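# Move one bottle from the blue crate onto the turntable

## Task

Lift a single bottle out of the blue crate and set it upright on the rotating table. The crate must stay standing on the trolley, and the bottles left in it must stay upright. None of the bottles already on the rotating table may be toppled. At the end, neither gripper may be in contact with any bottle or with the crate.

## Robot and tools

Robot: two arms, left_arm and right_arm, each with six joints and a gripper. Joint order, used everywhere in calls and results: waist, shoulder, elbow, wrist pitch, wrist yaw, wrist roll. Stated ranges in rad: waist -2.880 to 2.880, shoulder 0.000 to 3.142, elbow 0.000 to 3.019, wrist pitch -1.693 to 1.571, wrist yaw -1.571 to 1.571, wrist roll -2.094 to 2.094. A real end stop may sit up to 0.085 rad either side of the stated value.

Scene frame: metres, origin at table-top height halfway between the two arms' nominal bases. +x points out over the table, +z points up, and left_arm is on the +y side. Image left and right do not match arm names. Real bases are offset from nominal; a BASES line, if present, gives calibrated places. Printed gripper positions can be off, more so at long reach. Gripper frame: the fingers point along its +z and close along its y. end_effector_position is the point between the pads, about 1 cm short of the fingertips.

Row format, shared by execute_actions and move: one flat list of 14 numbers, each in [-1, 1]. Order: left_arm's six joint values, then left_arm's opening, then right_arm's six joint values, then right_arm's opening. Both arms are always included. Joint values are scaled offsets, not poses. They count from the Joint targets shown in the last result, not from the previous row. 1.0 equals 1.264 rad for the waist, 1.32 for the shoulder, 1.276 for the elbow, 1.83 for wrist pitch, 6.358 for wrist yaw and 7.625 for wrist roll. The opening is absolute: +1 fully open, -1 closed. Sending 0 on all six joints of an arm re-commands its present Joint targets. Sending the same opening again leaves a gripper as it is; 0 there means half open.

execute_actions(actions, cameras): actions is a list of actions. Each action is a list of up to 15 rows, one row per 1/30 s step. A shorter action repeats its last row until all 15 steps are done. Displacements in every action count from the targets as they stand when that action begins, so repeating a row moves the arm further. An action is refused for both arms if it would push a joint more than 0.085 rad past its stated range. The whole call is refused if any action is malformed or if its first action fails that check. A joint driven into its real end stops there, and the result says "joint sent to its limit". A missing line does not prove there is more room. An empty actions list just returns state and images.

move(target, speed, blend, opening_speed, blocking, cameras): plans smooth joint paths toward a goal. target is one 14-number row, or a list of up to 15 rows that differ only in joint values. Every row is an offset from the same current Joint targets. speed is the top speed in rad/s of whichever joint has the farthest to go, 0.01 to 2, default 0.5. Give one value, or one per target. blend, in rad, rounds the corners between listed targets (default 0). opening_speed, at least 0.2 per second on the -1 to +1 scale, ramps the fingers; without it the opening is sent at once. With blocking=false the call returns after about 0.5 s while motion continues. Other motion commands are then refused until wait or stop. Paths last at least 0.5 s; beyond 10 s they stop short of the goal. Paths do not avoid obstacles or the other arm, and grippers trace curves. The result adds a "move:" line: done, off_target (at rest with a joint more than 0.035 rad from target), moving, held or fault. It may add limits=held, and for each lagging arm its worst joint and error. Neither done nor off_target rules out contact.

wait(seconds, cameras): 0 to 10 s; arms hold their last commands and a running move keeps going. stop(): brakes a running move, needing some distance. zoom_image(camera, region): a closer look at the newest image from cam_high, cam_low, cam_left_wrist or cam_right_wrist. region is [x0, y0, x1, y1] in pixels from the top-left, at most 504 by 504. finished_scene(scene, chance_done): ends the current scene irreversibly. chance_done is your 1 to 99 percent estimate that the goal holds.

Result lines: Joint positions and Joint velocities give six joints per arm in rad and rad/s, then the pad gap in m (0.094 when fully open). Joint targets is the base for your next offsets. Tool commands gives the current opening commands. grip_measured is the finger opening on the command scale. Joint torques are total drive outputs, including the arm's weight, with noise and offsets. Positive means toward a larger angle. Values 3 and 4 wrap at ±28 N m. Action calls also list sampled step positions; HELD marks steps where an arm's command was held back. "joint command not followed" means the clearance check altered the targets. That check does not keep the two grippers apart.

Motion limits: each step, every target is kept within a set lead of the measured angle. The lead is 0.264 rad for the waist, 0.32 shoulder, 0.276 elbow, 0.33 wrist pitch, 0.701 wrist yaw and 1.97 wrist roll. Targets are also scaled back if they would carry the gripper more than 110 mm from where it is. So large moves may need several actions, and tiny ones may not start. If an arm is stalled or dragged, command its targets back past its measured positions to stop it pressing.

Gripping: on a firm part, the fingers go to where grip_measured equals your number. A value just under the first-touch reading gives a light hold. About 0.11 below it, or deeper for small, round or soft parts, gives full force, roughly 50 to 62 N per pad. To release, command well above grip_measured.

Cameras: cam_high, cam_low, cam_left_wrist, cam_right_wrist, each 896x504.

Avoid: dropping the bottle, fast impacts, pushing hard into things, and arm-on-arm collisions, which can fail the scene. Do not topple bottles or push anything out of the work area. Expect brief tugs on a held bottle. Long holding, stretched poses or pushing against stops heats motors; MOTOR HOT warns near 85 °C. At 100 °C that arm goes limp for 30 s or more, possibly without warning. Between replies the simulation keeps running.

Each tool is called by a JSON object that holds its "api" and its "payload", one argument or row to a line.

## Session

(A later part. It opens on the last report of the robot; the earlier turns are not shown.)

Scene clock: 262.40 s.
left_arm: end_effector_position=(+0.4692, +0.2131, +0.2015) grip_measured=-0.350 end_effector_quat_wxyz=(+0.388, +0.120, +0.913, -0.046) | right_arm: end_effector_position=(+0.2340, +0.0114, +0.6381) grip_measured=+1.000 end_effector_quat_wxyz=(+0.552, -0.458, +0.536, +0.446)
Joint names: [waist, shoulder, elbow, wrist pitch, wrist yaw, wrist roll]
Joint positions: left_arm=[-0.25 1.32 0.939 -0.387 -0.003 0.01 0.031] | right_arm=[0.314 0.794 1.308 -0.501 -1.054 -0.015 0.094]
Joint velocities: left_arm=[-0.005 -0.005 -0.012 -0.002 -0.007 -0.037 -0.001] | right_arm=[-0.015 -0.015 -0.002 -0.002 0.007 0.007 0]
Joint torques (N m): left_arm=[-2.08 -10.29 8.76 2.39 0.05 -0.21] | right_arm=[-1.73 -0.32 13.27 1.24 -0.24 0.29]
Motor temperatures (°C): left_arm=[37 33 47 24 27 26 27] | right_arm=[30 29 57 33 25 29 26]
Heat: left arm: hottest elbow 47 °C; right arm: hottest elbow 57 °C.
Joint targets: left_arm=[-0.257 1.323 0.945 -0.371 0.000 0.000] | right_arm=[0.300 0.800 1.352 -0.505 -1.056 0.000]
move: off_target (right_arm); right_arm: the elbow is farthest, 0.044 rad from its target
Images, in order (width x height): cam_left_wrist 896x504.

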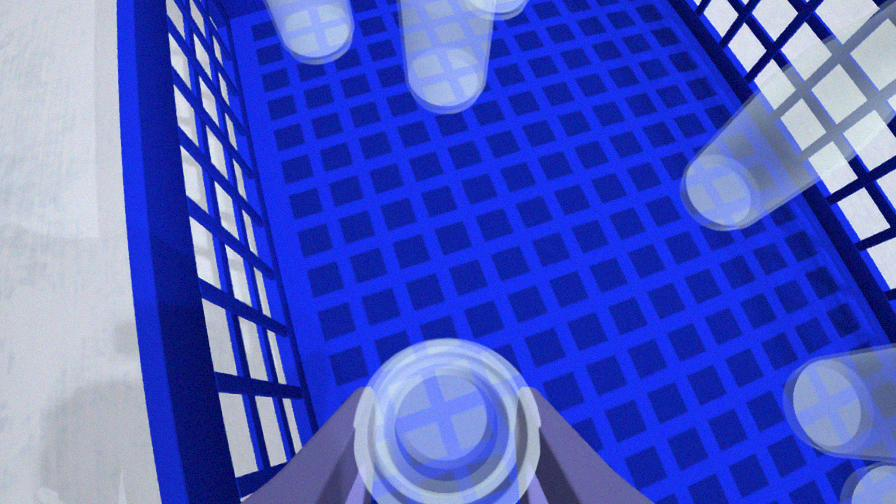

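{"api": "move", "payload": {
  "target": [0,-0.1044,0.3255,-0.3022,0,0,-0.5,0,0,0,0,0,0,1.0],
  "speed": 0.5,
  "cameras": ["cam_left_wrist", "cam_right_wrist", "cam_low"]
}}

Scene clock: 303.20 s.
left_arm: end_effector_position=(+0.4389, +0.2209, +0.3575) grip_measured=-0.352 end_effector_quat_wxyz=(+0.354, +0.122, +0.926, -0.042) | right_arm: end_effector_position=(+0.2340, +0.0114, +0.6381) grip_measured=+1.000 end_effector_quat_wxyz=(+0.552, -0.458, +0.536, +0.446)
Joint names: [waist, shoulder, elbow, wrist pitch, wrist yaw, wrist roll]
Joint positions: left_arm=[-0.25 1.204 1.289 -0.927 -0.003 0.01 0.03] | right_arm=[0.314 0.794 1.308 -0.501 -1.054 -0.015 0.094]
Joint velocities: left_arm=[0.005 -0.005 -0.012 -0.002 -0.022 -0.051 0] | right_arm=[0.005 -0.015 -0.002 -0.027 -0.081 -0.037 0]
Joint torques (N m): left_arm=[-2.61 -10.64 13.65 1.66 0.09 -0.21] | right_arm=[-1.73 -0.32 13.27 1.24 -0.24 0.29]
Motor temperatures (°C): left_arm=[36 32 47 24 27 25 29] | right_arm=[30 29 57 32 24 28 25]
Heat: left arm: hottest elbow 47 °C; right arm: hottest elbow 57 °C.
Joint targets: left_arm=[-0.257 1.186 1.360 -0.925 0.000 0.000] | right_arm=[0.300 0.800 1.352 -0.505 -1.056 0.000]
move: off_target (left_arm, right_arm); left_arm: the elbow is farthest, 0.071 rad from its target; right_arm: the elbow is farthest, 0.044 rad from its target
Images, in order (width x height): cam_low 896x504, cam_left_wrist 896x504, cam_right_wrist 896x504.

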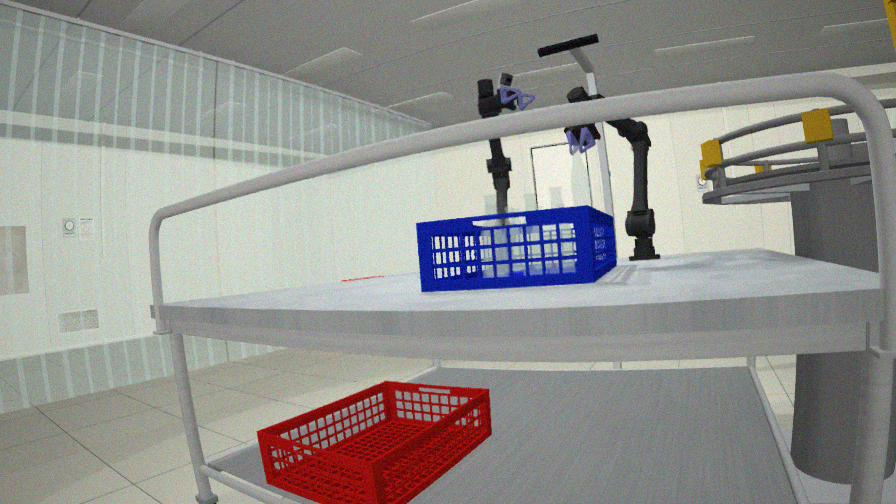

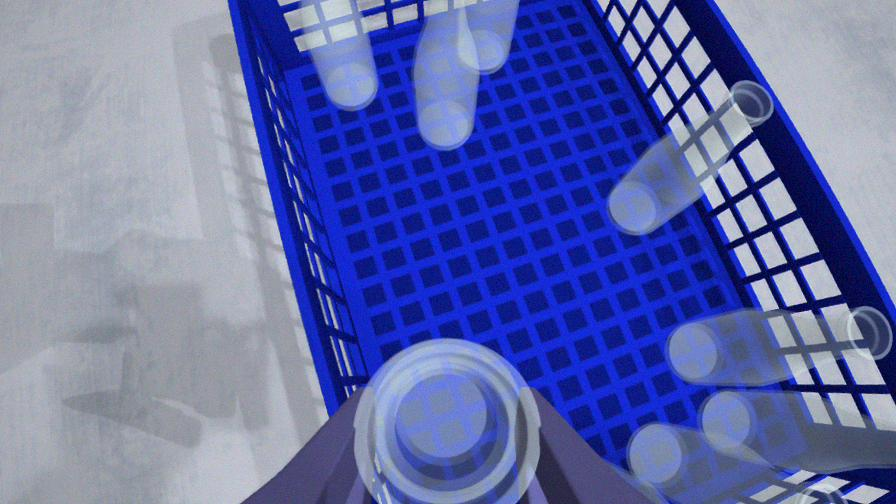

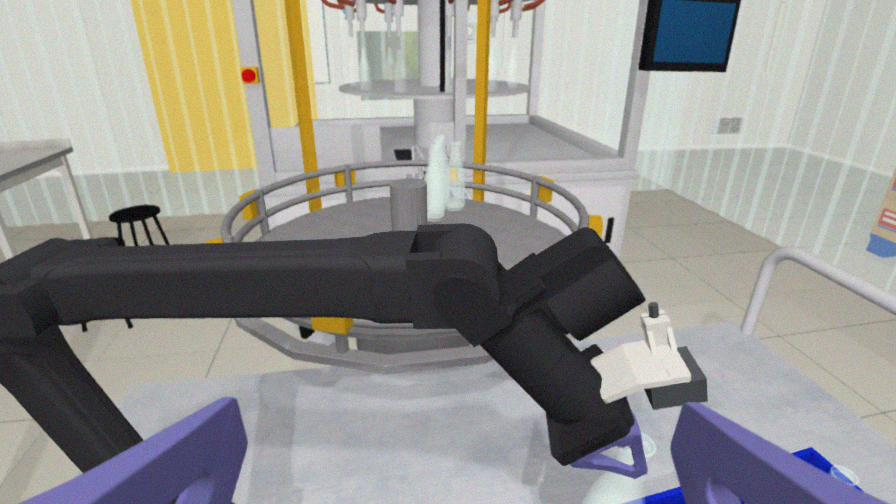

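{"api": "execute_actions", "payload": {
  "actions": [],
  "cameras": ["cam_high", "cam_right_wrist", "cam_left_wrist"]
}}

Scene clock: 329.97 s.
left_arm: end_effector_position=(+0.4389, +0.2209, +0.3575) grip_measured=-0.352 end_effector_quat_wxyz=(+0.354, +0.122, +0.926, -0.042) | right_arm: end_effector_position=(+0.2340, +0.0114, +0.6381) grip_measured=+1.000 end_effector_quat_wxyz=(+0.552, -0.458, +0.536, +0.446)
Joint names: [waist, shoulder, elbow, wrist pitch, wrist yaw, wrist roll]
Joint positions: left_arm=[-0.25 1.204 1.289 -0.927 -0.003 0.01 0.03] | right_arm=[0.314 0.794 1.308 -0.501 -1.054 -0.015 0.094]
Joint velocities: left_arm=[-0.005 -0.005 -0.002 -0.012 -0.007 -0.051 0] | right_arm=[-0.015 -0.005 -0.007 0.012 -0.066 0.022 0]
Joint torques (N m): left_arm=[-2.43 -10.46 13.81 1.62 0.07 -0.19] | right_arm=[-1.79 -0.32 13.27 1.22 -0.24 0.29]
Motor temperatures (°C): left_arm=[36 33 57 24 27 25 29] | right_arm=[30 29 58 32 24 28 25]
Heat: left arm: hottest elbow 57 °C; right arm: hottest elbow 58 °C.
Joint targets: left_arm=[-0.257 1.186 1.360 -0.925 0.000 0.000] | right_arm=[0.300 0.800 1.352 -0.505 -1.056 0.000]
Tool commands: left_gripper/opening=-0.5 right_gripper/opening=+1.0
Images, in order (width x height): cam_high 896x504, cam_left_wrist 896x504, cam_right_wrist 896x504.

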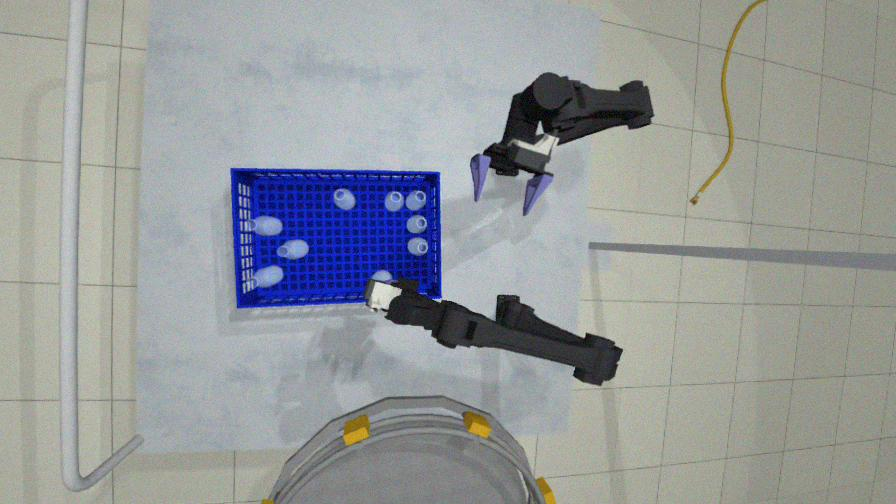

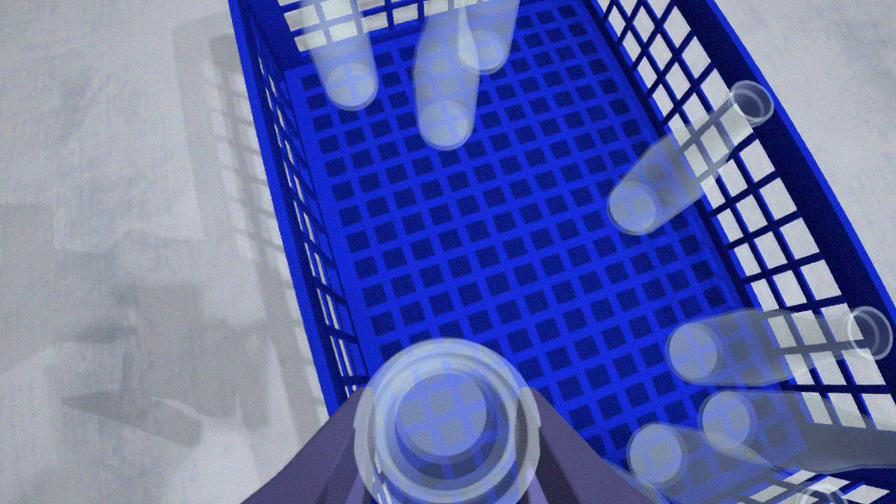

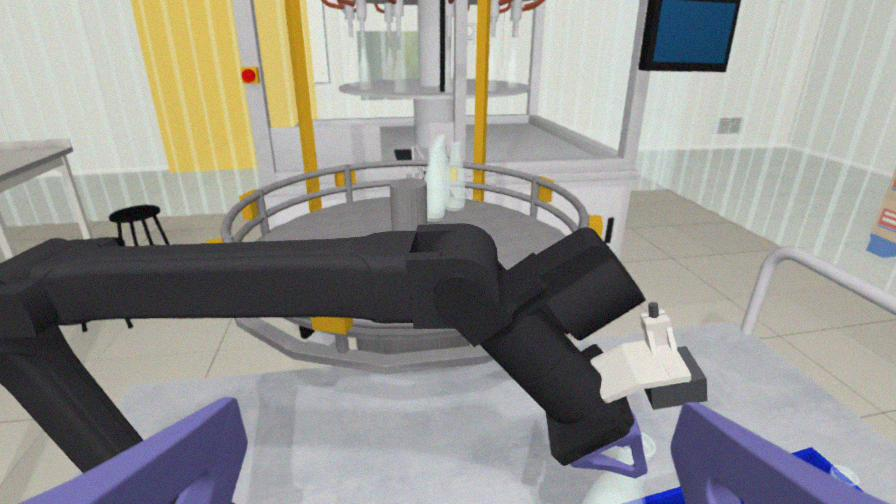

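{"api": "move", "payload": {
  "target": [
    [0,0.0856,0.5893,-0.3101,0,0,-0.5,0,0,0,0,0,0,1.0],
    [0.48,0.1379,0.6638,-0.324,0,0,-0.5,0,0,0,0,0,0,1.0]
  ],
  "speed": [0.6,0.6],
  "blend": [0.12,0],
  "cameras": ["cam_high","cam_left_wrist","cam_right_wrist"]
}}

Scene clock: 358.37 s.
left_arm: end_effector_position=(+0.4002, +0.5045, +0.6140) grip_measured=-0.352 end_effector_quat_wxyz=(+0.393, -0.156, +0.903, +0.072) | right_arm: end_effector_position=(+0.2340, +0.0114, +0.6381) grip_measured=+1.000 end_effector_quat_wxyz=(+0.552, -0.458, +0.536, +0.446)
Joint names: [waist, shoulder, elbow, wrist pitch, wrist yaw, wrist roll]
Joint positions: left_arm=[0.353 1.373 2.145 -1.521 -0.002 0.009 0.03] | right_arm=[0.314 0.794 1.308 -0.501 -1.054 -0.015 0.094]
Joint velocities: left_arm=[-0.015 -0.015 -0.007 0.002 0.066 -0.066 -0.001] | right_arm=[-0.005 -0.005 0.007 -0.007 -0.007 -0.022 0]
Joint torques (N m): left_arm=[-2.37 -9.64 11.03 1.92 0.07 -0.2] | right_arm=[-1.73 -0.32 13.27 1.22 -0.24 0.29]
Motor temperatures (°C): left_arm=[36 33 62 24 26 25 29] | right_arm=[30 28 59 32 24 28 25]
Heat: left arm: hottest elbow 62 °C; right arm: hottest elbow 59 °C.
Joint targets: left_arm=[0.350 1.368 2.207 -1.517 0.000 0.000] | right_arm=[0.300 0.800 1.352 -0.505 -1.056 0.000]
move: off_target (left_arm, right_arm); left_arm: the elbow is farthest, 0.062 rad from its target; right_arm: the elbow is farthest, 0.044 rad from its target
Images, in order (width x height): cam_high 896x504, cam_left_wrist 896x504, cam_right_wrist 896x504.

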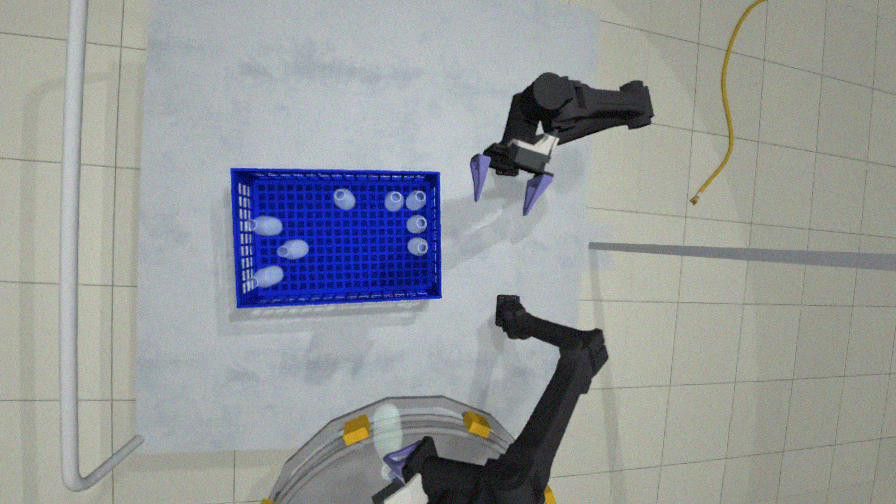

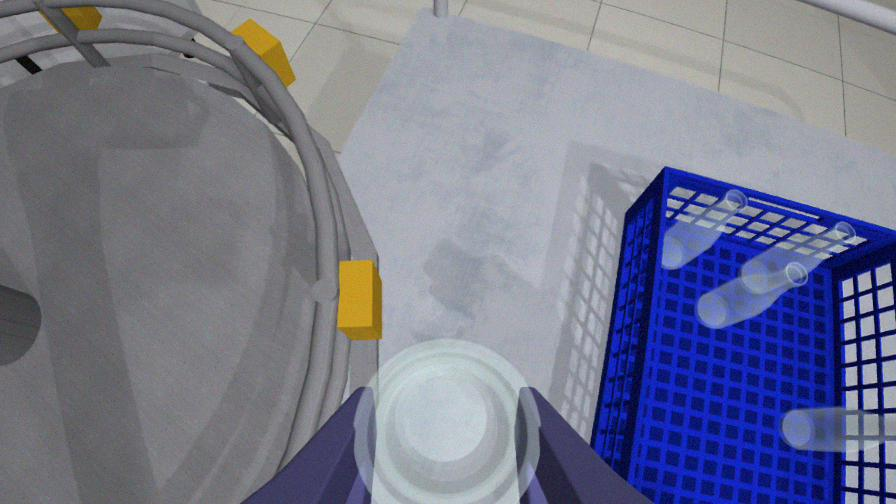

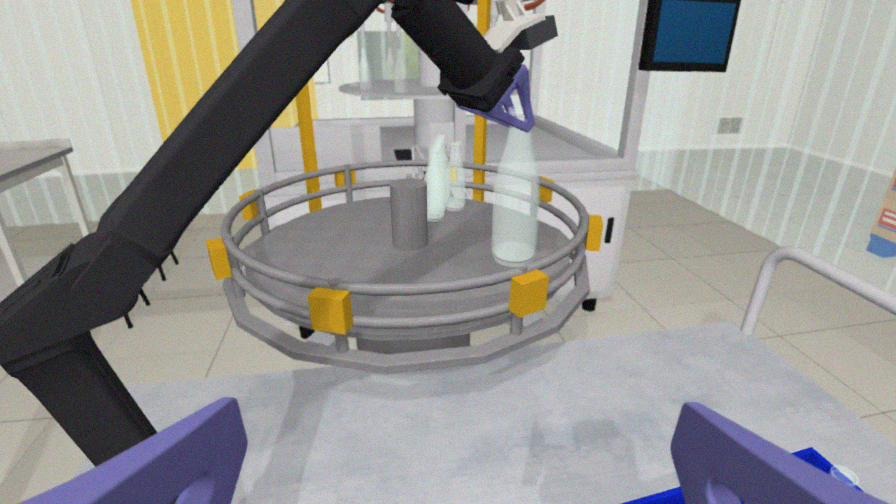

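{"api": "move", "payload": {
  "target": [
    [0.3165,0,0,0,0,0,-0.5,0,0,0,0,0,0,1.0],
    [0.5831,0.0038,-0.2766,0.188,0,0,-0.5,0,0,0,0,0,0,1.0]
  ],
  "speed": [0.6,0.5],
  "blend": [0.12,0],
  "cameras": ["cam_high","cam_left_wrist","cam_right_wrist"]
}}

Scene clock: 397.73 s.
left_arm: end_effector_position=(+0.2142, +0.8287, +0.5057) grip_measured=-0.352 end_effector_quat_wxyz=(+0.334, -0.474, +0.789, +0.205) | right_arm: end_effector_position=(+0.2340, +0.0114, +0.6381) grip_measured=+1.000 end_effector_quat_wxyz=(+0.552, -0.458, +0.536, +0.446)
Joint names: [waist, shoulder, elbow, wrist pitch, wrist yaw, wrist roll]
Joint positions: left_arm=[1.092 1.396 1.831 -1.2 -0.001 0.008 0.03] | right_arm=[0.314 0.794 1.308 -0.501 -1.054 -0.015 0.094]
Joint velocities: left_arm=[-0.005 -0.005 -0.007 -0.022 -0.037 0.022 0] | right_arm=[-0.015 -0.005 0.007 -0.007 -0.007 0.066 0]
Joint torques (N m): left_arm=[-2.14 -13.33 9.74 2.82 0.03 -0.2] | right_arm=[-1.79 -0.32 13.27 1.22 -0.24 0.29]
Motor temperatures (°C): left_arm=[36 32 55 24 26 25 29] | right_arm=[29 28 59 31 24 27 24]
Heat: left arm: hottest elbow 55 °C; right arm: hottest elbow 59 °C.
Joint targets: left_arm=[1.087 1.373 1.854 -1.173 0.000 0.000] | right_arm=[0.300 0.800 1.352 -0.505 -1.056 0.000]
move: off_target (right_arm); right_arm: the elbow is farthest, 0.044 rad from its target
Images, in order (width x height): cam_high 896x504, cam_left_wrist 896x504, cam_right_wrist 896x504.

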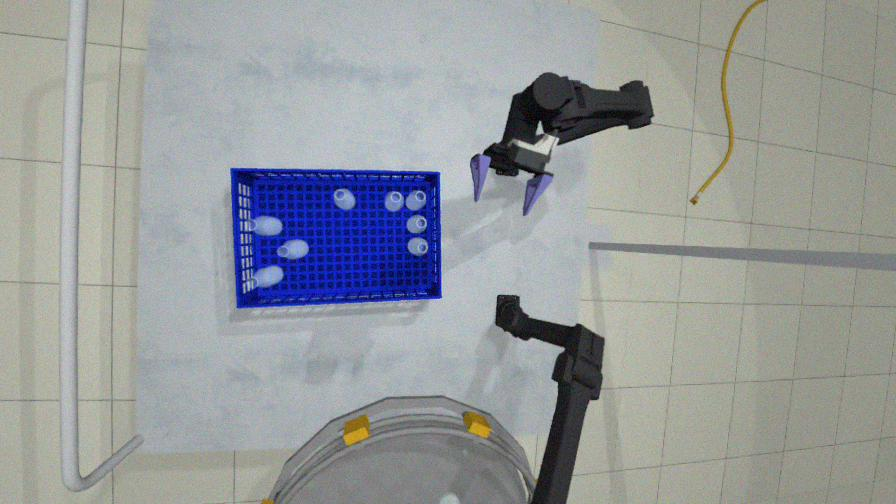

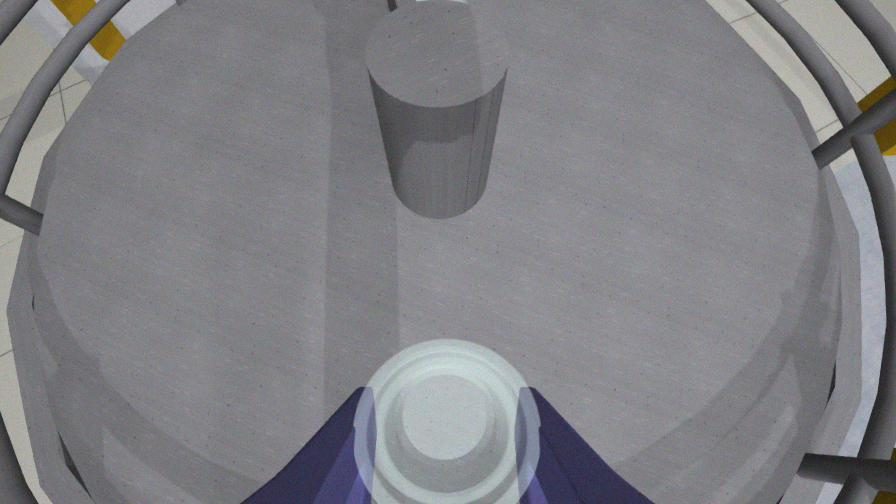

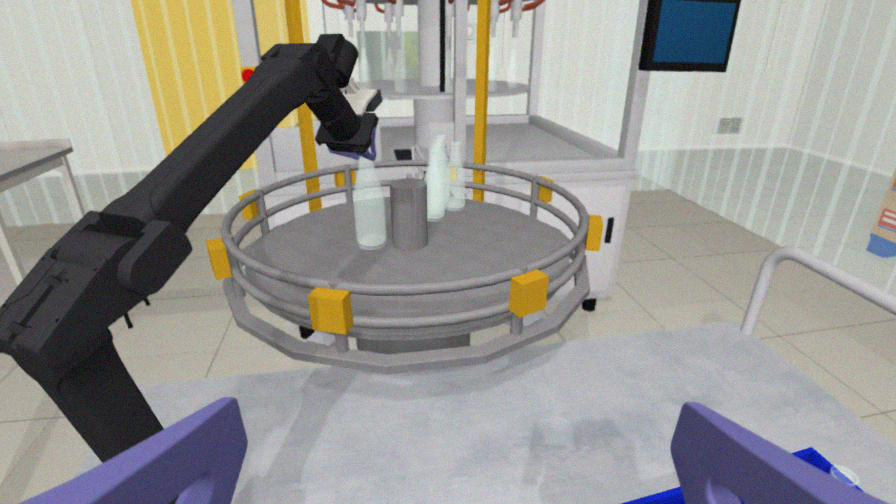

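{"api": "move", "payload": {
  "target": [0,-0.0452,-0.1853,0.0949,0,0,-0.5,0,0,0,0,0,0,1.0],
  "speed": 0.25,
  "cameras": ["cam_low","cam_left_wrist","cam_right_wrist"]
}}

Scene clock: 420.37 s.
left_arm: end_effector_position=(+0.2155, +0.8310, +0.4383) grip_measured=-0.352 end_effector_quat_wxyz=(+0.331, -0.474, +0.790, +0.203) | right_arm: end_effector_position=(+0.2340, +0.0114, +0.6381) grip_measured=+1.000 end_effector_quat_wxyz=(+0.552, -0.458, +0.536, +0.446)
Joint names: [waist, shoulder, elbow, wrist pitch, wrist yaw, wrist roll]
Joint positions: left_arm=[1.092 1.346 1.598 -1.026 -0.001 0.008 0.03] | right_arm=[0.314 0.794 1.308 -0.501 -1.054 -0.015 0.094]
Joint velocities: left_arm=[-0.005 -0.005 -0.017 -0.002 0.037 0.051 0.001] | right_arm=[0.005 0.005 -0.027 -0.012 0.066 0.022 0]
Joint torques (N m): left_arm=[-2.67 -12.81 10.03 2.67 -0.02 -0.21] | right_arm=[-1.79 -0.38 13.27 1.22 -0.25 0.29]
Motor temperatures (°C): left_arm=[36 32 53 24 26 25 29] | right_arm=[29 28 60 31 24 27 24]
Heat: left arm: hottest elbow 53 °C; right arm: hottest elbow 60 °C.
Joint targets: left_arm=[1.087 1.313 1.618 -1.000 0.000 0.000] | right_arm=[0.300 0.800 1.352 -0.505 -1.056 0.000]
move: off_target (right_arm); right_arm: the elbow is farthest, 0.044 rad from its target
Images, in order (width x height): cam_low 896x504, cam_left_wrist 896x504, cam_right_wrist 896x504.

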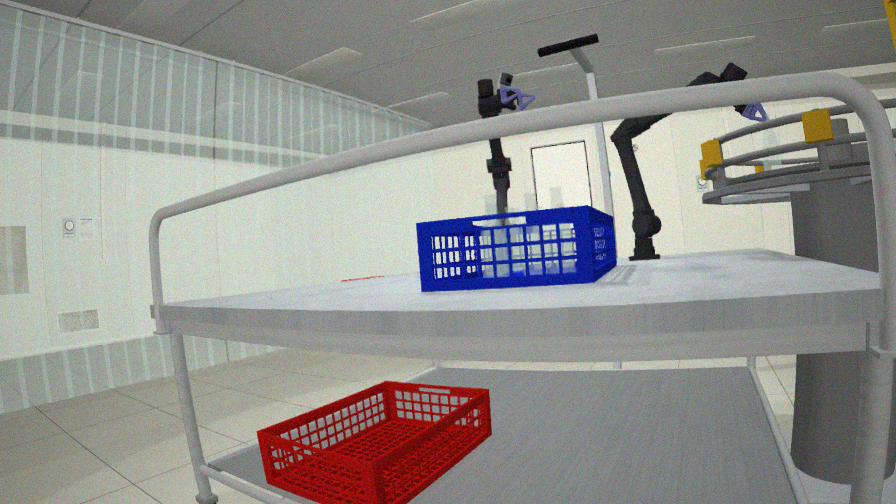

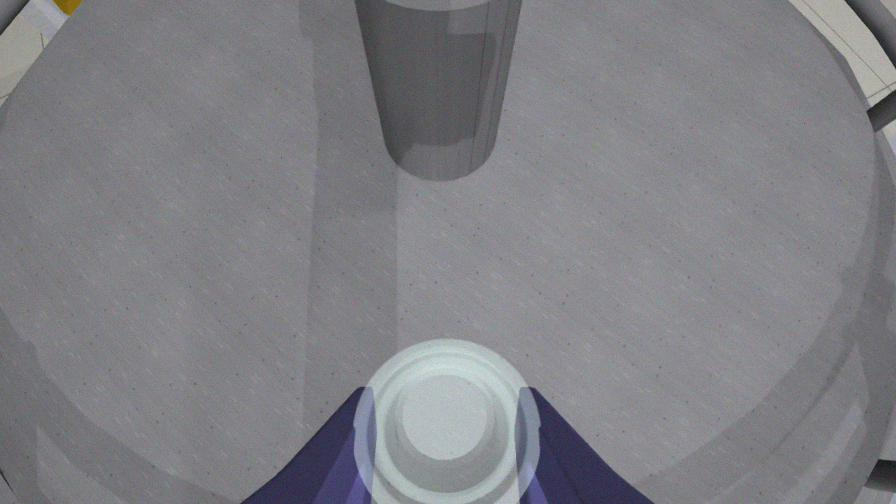

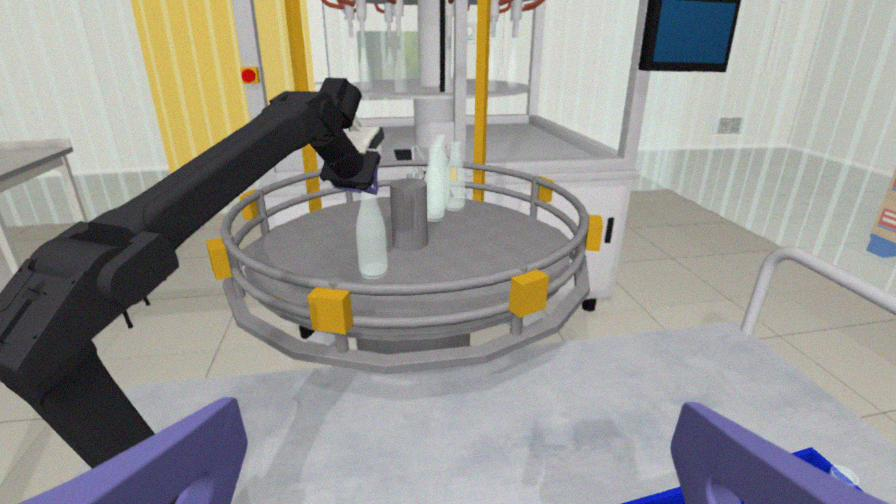

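{"api": "move", "payload": {
  "target": [0,-0.0099,-0.0511,0.0285,0,0,-0.5,0,0,0,0,0,0,1.0],
  "speed": 0.08,
  "cameras": ["cam_left_wrist","cam_right_wrist"]
}}

{"api": "zoom_image", "payload": {
  "camera": "cam_right_wrist",
  "region": [280, 150, 480, 310]
}}

Scene clock: 436.10 s.
left_arm: end_effector_position=(+0.2153, +0.8308, +0.4185) grip_measured=-0.352 end_effector_quat_wxyz=(+0.331, -0.475, +0.790, +0.203) | right_arm: end_effector_position=(+0.2340, +0.0114, +0.6381) grip_measured=+1.000 end_effector_quat_wxyz=(+0.552, -0.458, +0.536, +0.446)
Joint names: [waist, shoulder, elbow, wrist pitch, wrist yaw, wrist roll]
Joint positions: left_arm=[1.092 1.334 1.534 -0.974 -0.001 0.008 0.03] | right_arm=[0.314 0.794 1.308 -0.501 -1.054 -0.015 0.094]
Joint velocities: left_arm=[-0.024 -0.015 -0.007 -0.012 -0.022 0.022 0] | right_arm=[-0.015 0.005 -0.017 0.017 -0.007 -0.007 0]
Joint torques (N m): left_arm=[-2.26 -13.92 10.09 2.69 0.04 -0.18] | right_arm=[-1.73 -0.32 13.27 1.22 -0.24 0.29]
Motor temperatures (°C): left_arm=[36 32 55 24 26 25 29] | right_arm=[29 28 60 31 24 27 24]
Heat: left arm: hottest elbow 55 °C; right arm: hottest elbow 60 °C.
Joint targets: left_arm=[1.087 1.300 1.552 -0.947 0.000 0.000] | right_arm=[0.300 0.800 1.352 -0.505 -1.056 0.000]
move: off_target (right_arm); right_arm: the elbow is farthest, 0.044 rad from its target
Images, in order (width x height): cam_left_wrist 896x504, cam_right_wrist 896x504.

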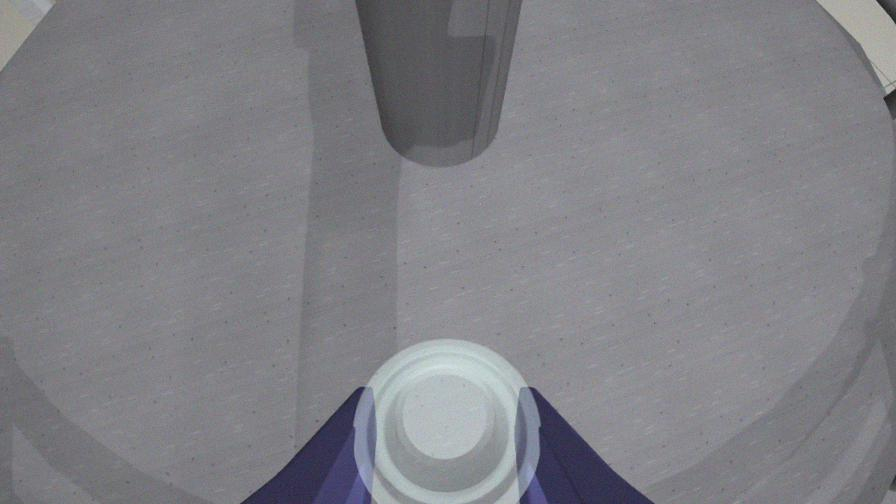

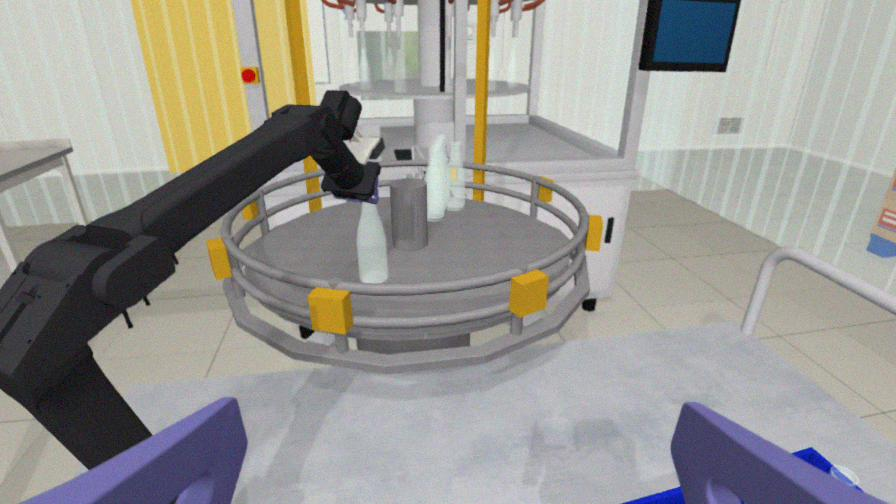

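Scaled by 2.520 from the camera's 896x504 image, which has a finer 1280x720 frame.

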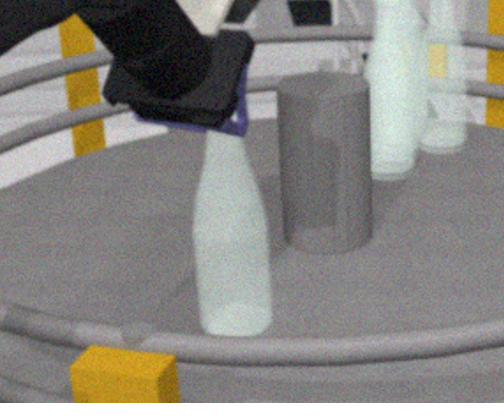

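{"api": "move", "payload": {
  "target": [0,-0.0059,-0.0306,0.0171,0,0,-0.5,0,0,0,0,0,0,1.0],
  "speed": 0.06,
  "cameras": ["cam_left_wrist","cam_right_wrist"]
}}

{"api": "zoom_image", "payload": {
  "camera": "cam_right_wrist",
  "region": [280, 150, 480, 310]
}}

Scene clock: 442.87 s.
left_arm: end_effector_position=(+0.2149, +0.8288, +0.4167) grip_measured=-0.352 end_effector_quat_wxyz=(+0.340, -0.473, +0.786, +0.207) | right_arm: end_effector_position=(+0.2340, +0.0114, +0.6381) grip_measured=+1.000 end_effector_quat_wxyz=(+0.552, -0.458, +0.536, +0.446)
Joint names: [waist, shoulder, elbow, wrist pitch, wrist yaw, wrist roll]
Joint positions: left_arm=[1.091 1.316 1.502 -0.938 0 0.005 0.03] | right_arm=[0.314 0.794 1.308 -0.501 -1.054 -0.015 0.094]
Joint velocities: left_arm=[-0.005 -0.005 0.007 0.017 -0.095 0.037 -0.001] | right_arm=[-0.005 -0.005 -0.007 0.002 -0.037 0.022 0]
Joint torques (N m): left_arm=[-2.37 -13.04 9.46 2.54 -0.01 -0.17] | right_arm=[-1.73 -0.38 13.27 1.24 -0.24 0.29]
Motor temperatures (°C): left_arm=[35 32 54 24 26 25 30] | right_arm=[29 28 60 31 24 27 24]
Heat: left arm: hottest elbow 54 °C; right arm: hottest elbow 60 °C.
Joint targets: left_arm=[1.087 1.292 1.513 -0.916 0.000 0.000] | right_arm=[0.300 0.800 1.352 -0.505 -1.056 0.000]
move: off_target (right_arm); right_arm: the elbow is farthest, 0.044 rad from its target
Images, in order (width x height): cam_left_wrist 896x504, cam_right_wrist 896x504.

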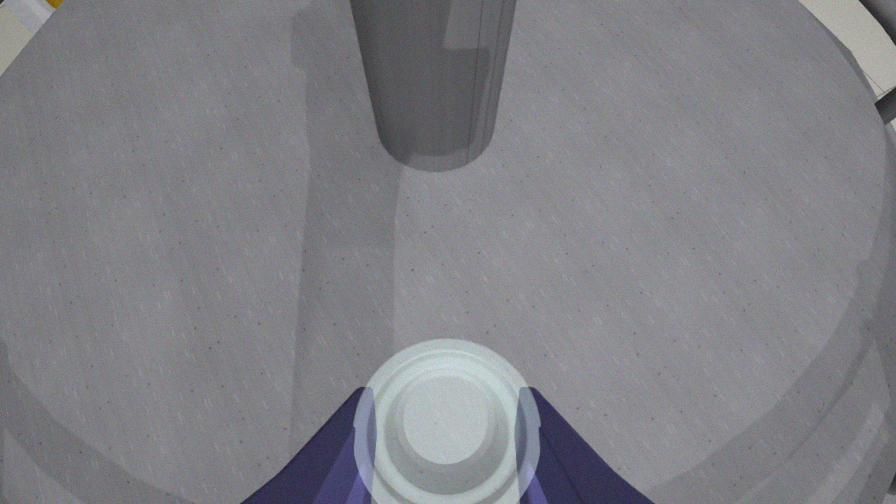

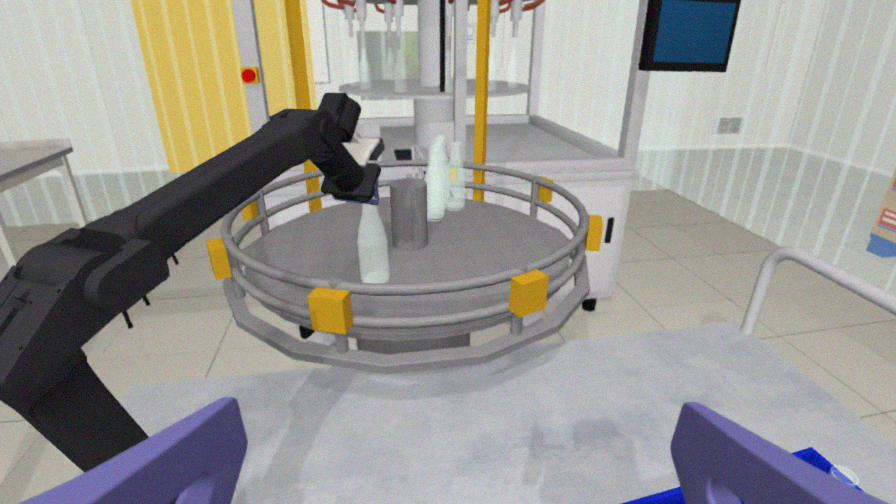

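Scaled by 2.520 from the camera's 896x504 image, which has a finer 1280x720 frame.

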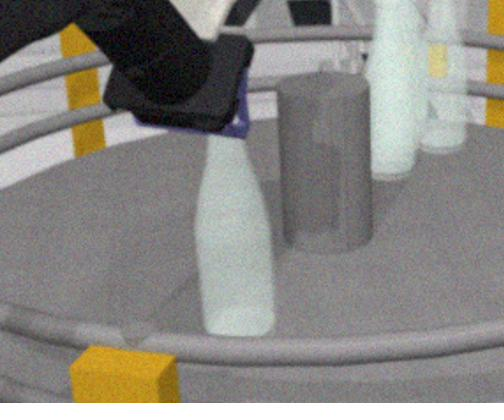

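{"api": "move", "payload": {
  "target": [0,-0.003,-0.0235,0.0055,0,0,-0.5,0,0,0,0,0,0,1.0],
  "speed": 0.05,
  "cameras": ["cam_left_wrist","cam_right_wrist"]
}}

{"api": "zoom_image", "payload": {
  "camera": "cam_right_wrist",
  "region": [280, 150, 480, 310]
}}

Scene clock: 455.00 s.
left_arm: end_effector_position=(+0.2162, +0.8242, +0.4163) grip_measured=-0.352 end_effector_quat_wxyz=(+0.347, -0.472, +0.784, +0.206) | right_arm: end_effector_position=(+0.2340, +0.0114, +0.6381) grip_measured=+1.000 end_effector_quat_wxyz=(+0.552, -0.458, +0.536, +0.446)
Joint names: [waist, shoulder, elbow, wrist pitch, wrist yaw, wrist roll]
Joint positions: left_arm=[1.087 1.301 1.481 -0.921 0.005 -0.003 0.03] | right_arm=[0.314 0.794 1.308 -0.501 -1.054 -0.015 0.094]
Joint velocities: left_arm=[-0.005 -0.015 0.002 -0.012 0.007 0.037 0] | right_arm=[-0.024 0.005 -0.017 0.022 -0.007 -0.007 0]
Joint torques (N m): left_arm=[-1.61 -11.75 9.02 2.32 -0.24 -0.08] | right_arm=[-1.79 -0.32 13.27 1.22 -0.24 0.29]
Motor temperatures (°C): left_arm=[35 33 55 24 26 25 30] | right_arm=[29 28 60 31 24 27 24]
Heat: left arm: hottest elbow 55 °C; right arm: hottest elbow 60 °C.
Joint targets: left_arm=[1.087 1.288 1.483 -0.906 0.000 0.000] | right_arm=[0.300 0.800 1.352 -0.505 -1.056 0.000]
move: off_target (right_arm); right_arm: the elbow is farthest, 0.044 rad from its target
Images, in order (width x height): cam_left_wrist 896x504, cam_right_wrist 896x504.

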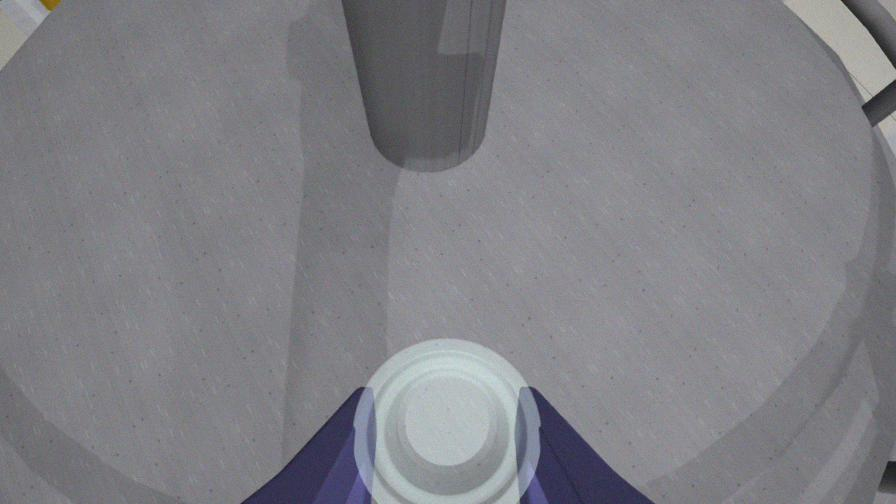

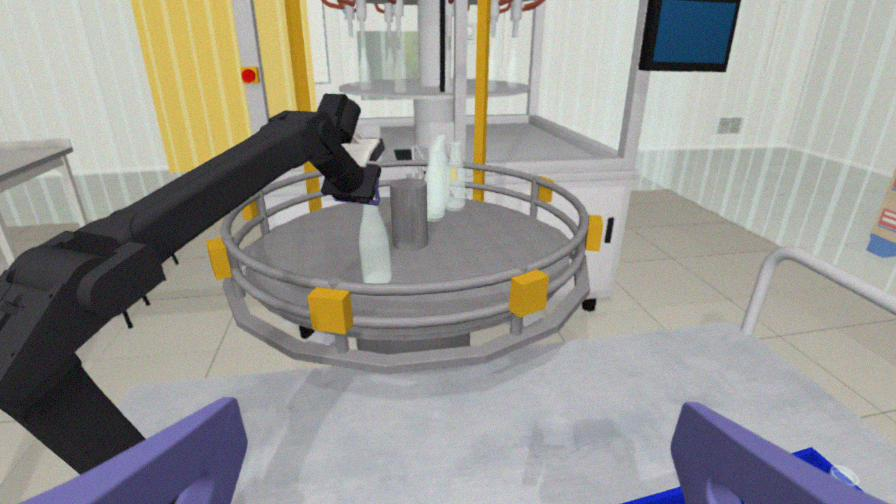

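Scaled by 2.520 from the camera's 896x504 image, which has a finer 1280x720 frame.

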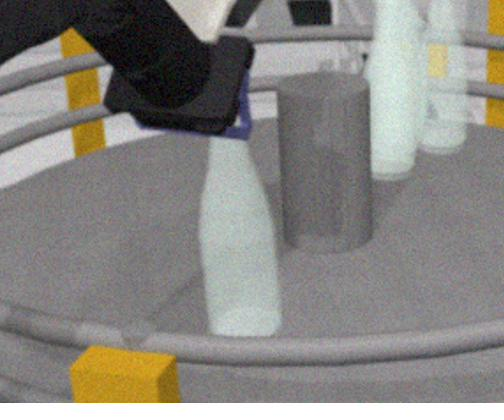

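{"api": "wait", "payload": {
  "seconds": 0,
  "cameras": ["cam_left_wrist", "cam_right_wrist"]
}}

{"api": "zoom_image", "payload": {
  "camera": "cam_left_wrist",
  "region": [480, 160, 800, 340]
}}

{"api": "wait", "payload": {
  "seconds": 0.5,
  "cameras": ["cam_left_wrist", "cam_right_wrist"]
}}

{"api": "zoom_image", "payload": {
  "camera": "cam_left_wrist",
  "region": [480, 160, 800, 340]
}}

Scene clock: 470.60 s.
left_arm: end_effector_position=(+0.2163, +0.8242, +0.4164) grip_measured=-0.352 end_effector_quat_wxyz=(+0.347, -0.472, +0.784, +0.206) | right_arm: end_effector_position=(+0.2340, +0.0114, +0.6381) grip_measured=+1.000 end_effector_quat_wxyz=(+0.552, -0.458, +0.536, +0.446)
Joint names: [waist, shoulder, elbow, wrist pitch, wrist yaw, wrist roll]
Joint positions: left_arm=[1.087 1.301 1.481 -0.92 0.005 -0.003 0.03] | right_arm=[0.314 0.794 1.308 -0.501 -1.054 -0.015 0.094]
Joint velocities: left_arm=[0.005 -0.005 -0.007 -0.007 -0.007 -0.022 0] | right_arm=[0.005 -0.015 0.012 -0.007 0.022 0.007 0]
Joint torques (N m): left_arm=[-2.08 -11.16 9.02 2.25 -0.2 -0.1] | right_arm=[-1.79 -0.32 13.27 1.24 -0.24 0.29]
Motor temperatures (°C): left_arm=[35 33 53 24 26 25 30] | right_arm=[29 28 61 31 24 27 24]
Heat: left arm: hottest elbow 53 °C; right arm: hottest elbow 61 °C.
Joint targets: left_arm=[1.087 1.288 1.484 -0.906 0.000 0.000] | right_arm=[0.300 0.800 1.352 -0.505 -1.056 0.000]
Tool commands: left_gripper/opening=-0.5 right_gripper/opening=+1.0
Images, in order (width x height): cam_left_wrist 896x504, cam_right_wrist 896x504.

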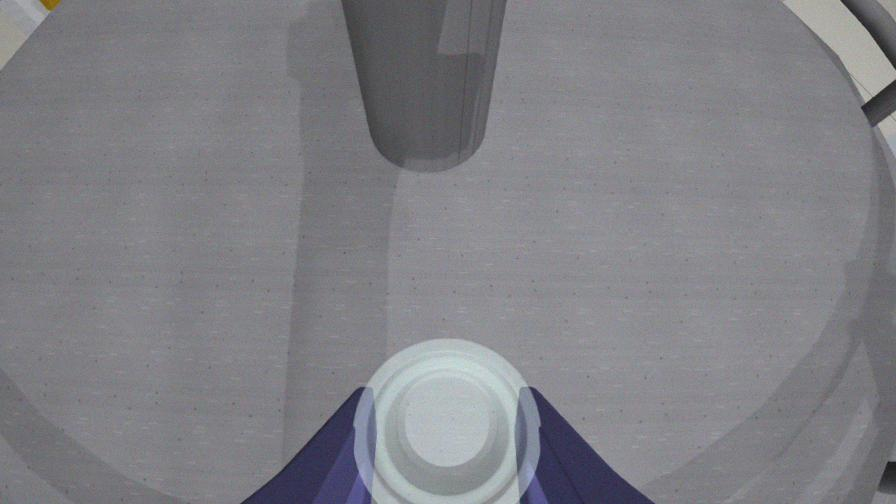

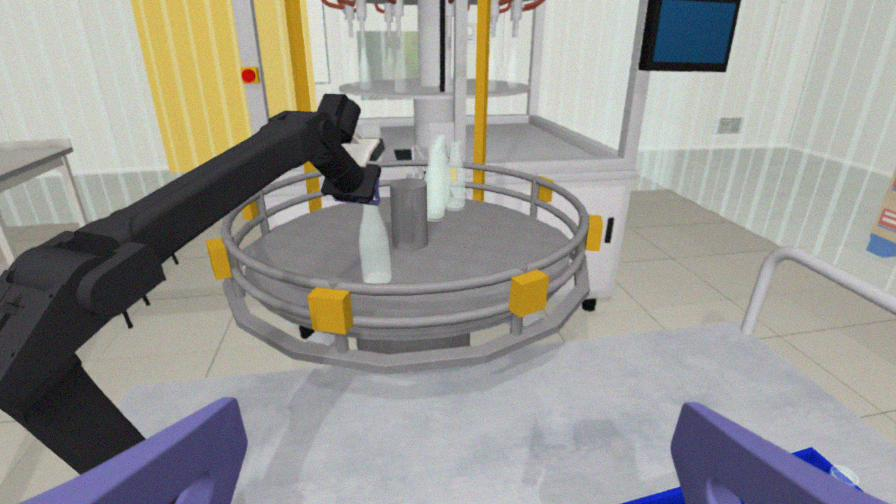

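Scaled by 1.575 from the camera's 896x504 image, which has a finer 1280x720 frame.

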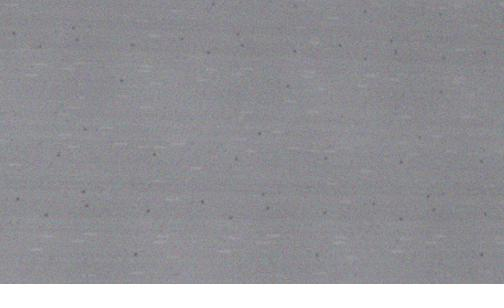

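Scene clock: 471.10 s.
left_arm: end_effector_position=(+0.2163, +0.8242, +0.4164) grip_measured=-0.352 end_effector_quat_wxyz=(+0.347, -0.472, +0.784, +0.206) | right_arm: end_effector_position=(+0.2340, +0.0114, +0.6381) grip_measured=+1.000 end_effector_quat_wxyz=(+0.552, -0.458, +0.536, +0.446)
Joint names: [waist, shoulder, elbow, wrist pitch, wrist yaw, wrist roll]
Joint positions: left_arm=[1.087 1.301 1.481 -0.92 0.005 -0.003 0.03] | right_arm=[0.314 0.794 1.308 -0.501 -1.054 -0.015 0.094]
Joint velocities: left_arm=[-0.005 -0.005 0.007 0.002 -0.007 0.022 0] | right_arm=[-0.015 -0.005 0.002 -0.002 -0.007 0.051 0]
Joint torques (N m): left_arm=[-2.08 -11.87 8.98 2.32 -0.23 -0.07] | right_arm=[-1.73 -0.32 13.26 1.22 -0.24 0.29]
Motor temperatures (°C): left_arm=[35 33 53 24 26 25 30] | right_arm=[29 28 61 31 24 27 24]
Heat: left arm: hottest elbow 53 °C; right arm: hottest elbow 61 °C.
Joint targets: left_arm=[1.087 1.288 1.484 -0.906 0.000 0.000] | right_arm=[0.300 0.800 1.352 -0.505 -1.056 0.000]
Tool commands: left_gripper/opening=-0.5 right_gripper/opening=+1.0
wait: 0.50 s; at rest by 0.17 s
Images, in order (width x height): cam_left_wrist 896x504, cam_right_wrist 896x504.

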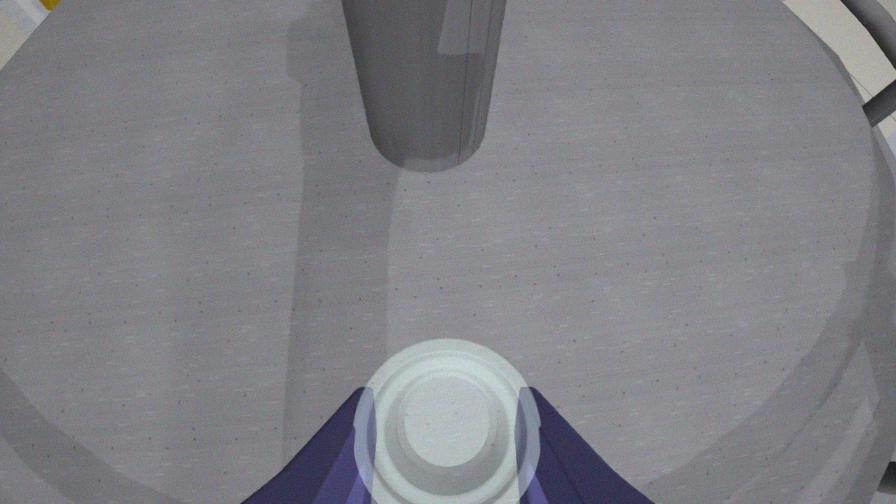

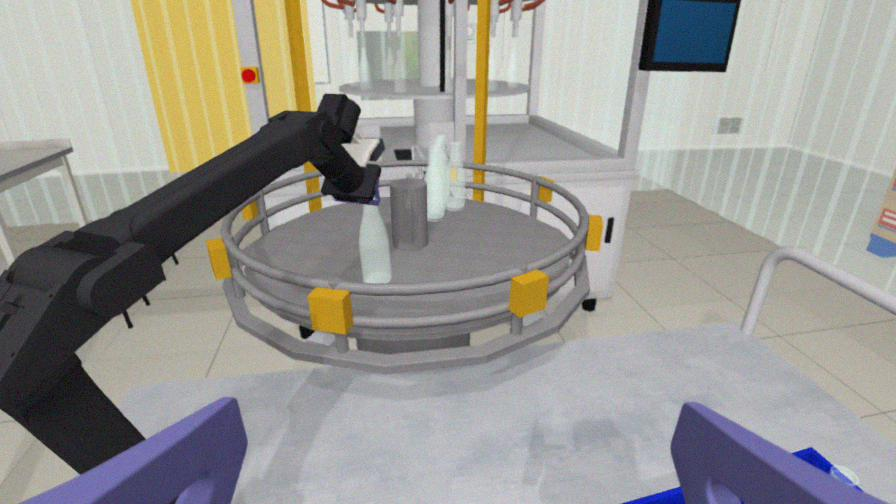

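Scaled by 1.575 from the camera's 896x504 image, which has a finer 1280x720 frame.

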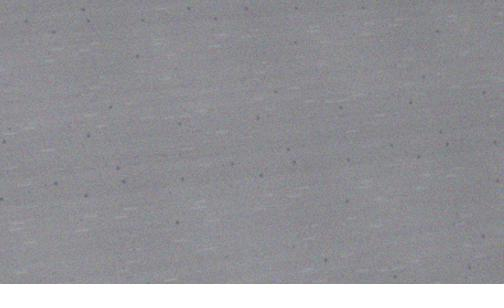

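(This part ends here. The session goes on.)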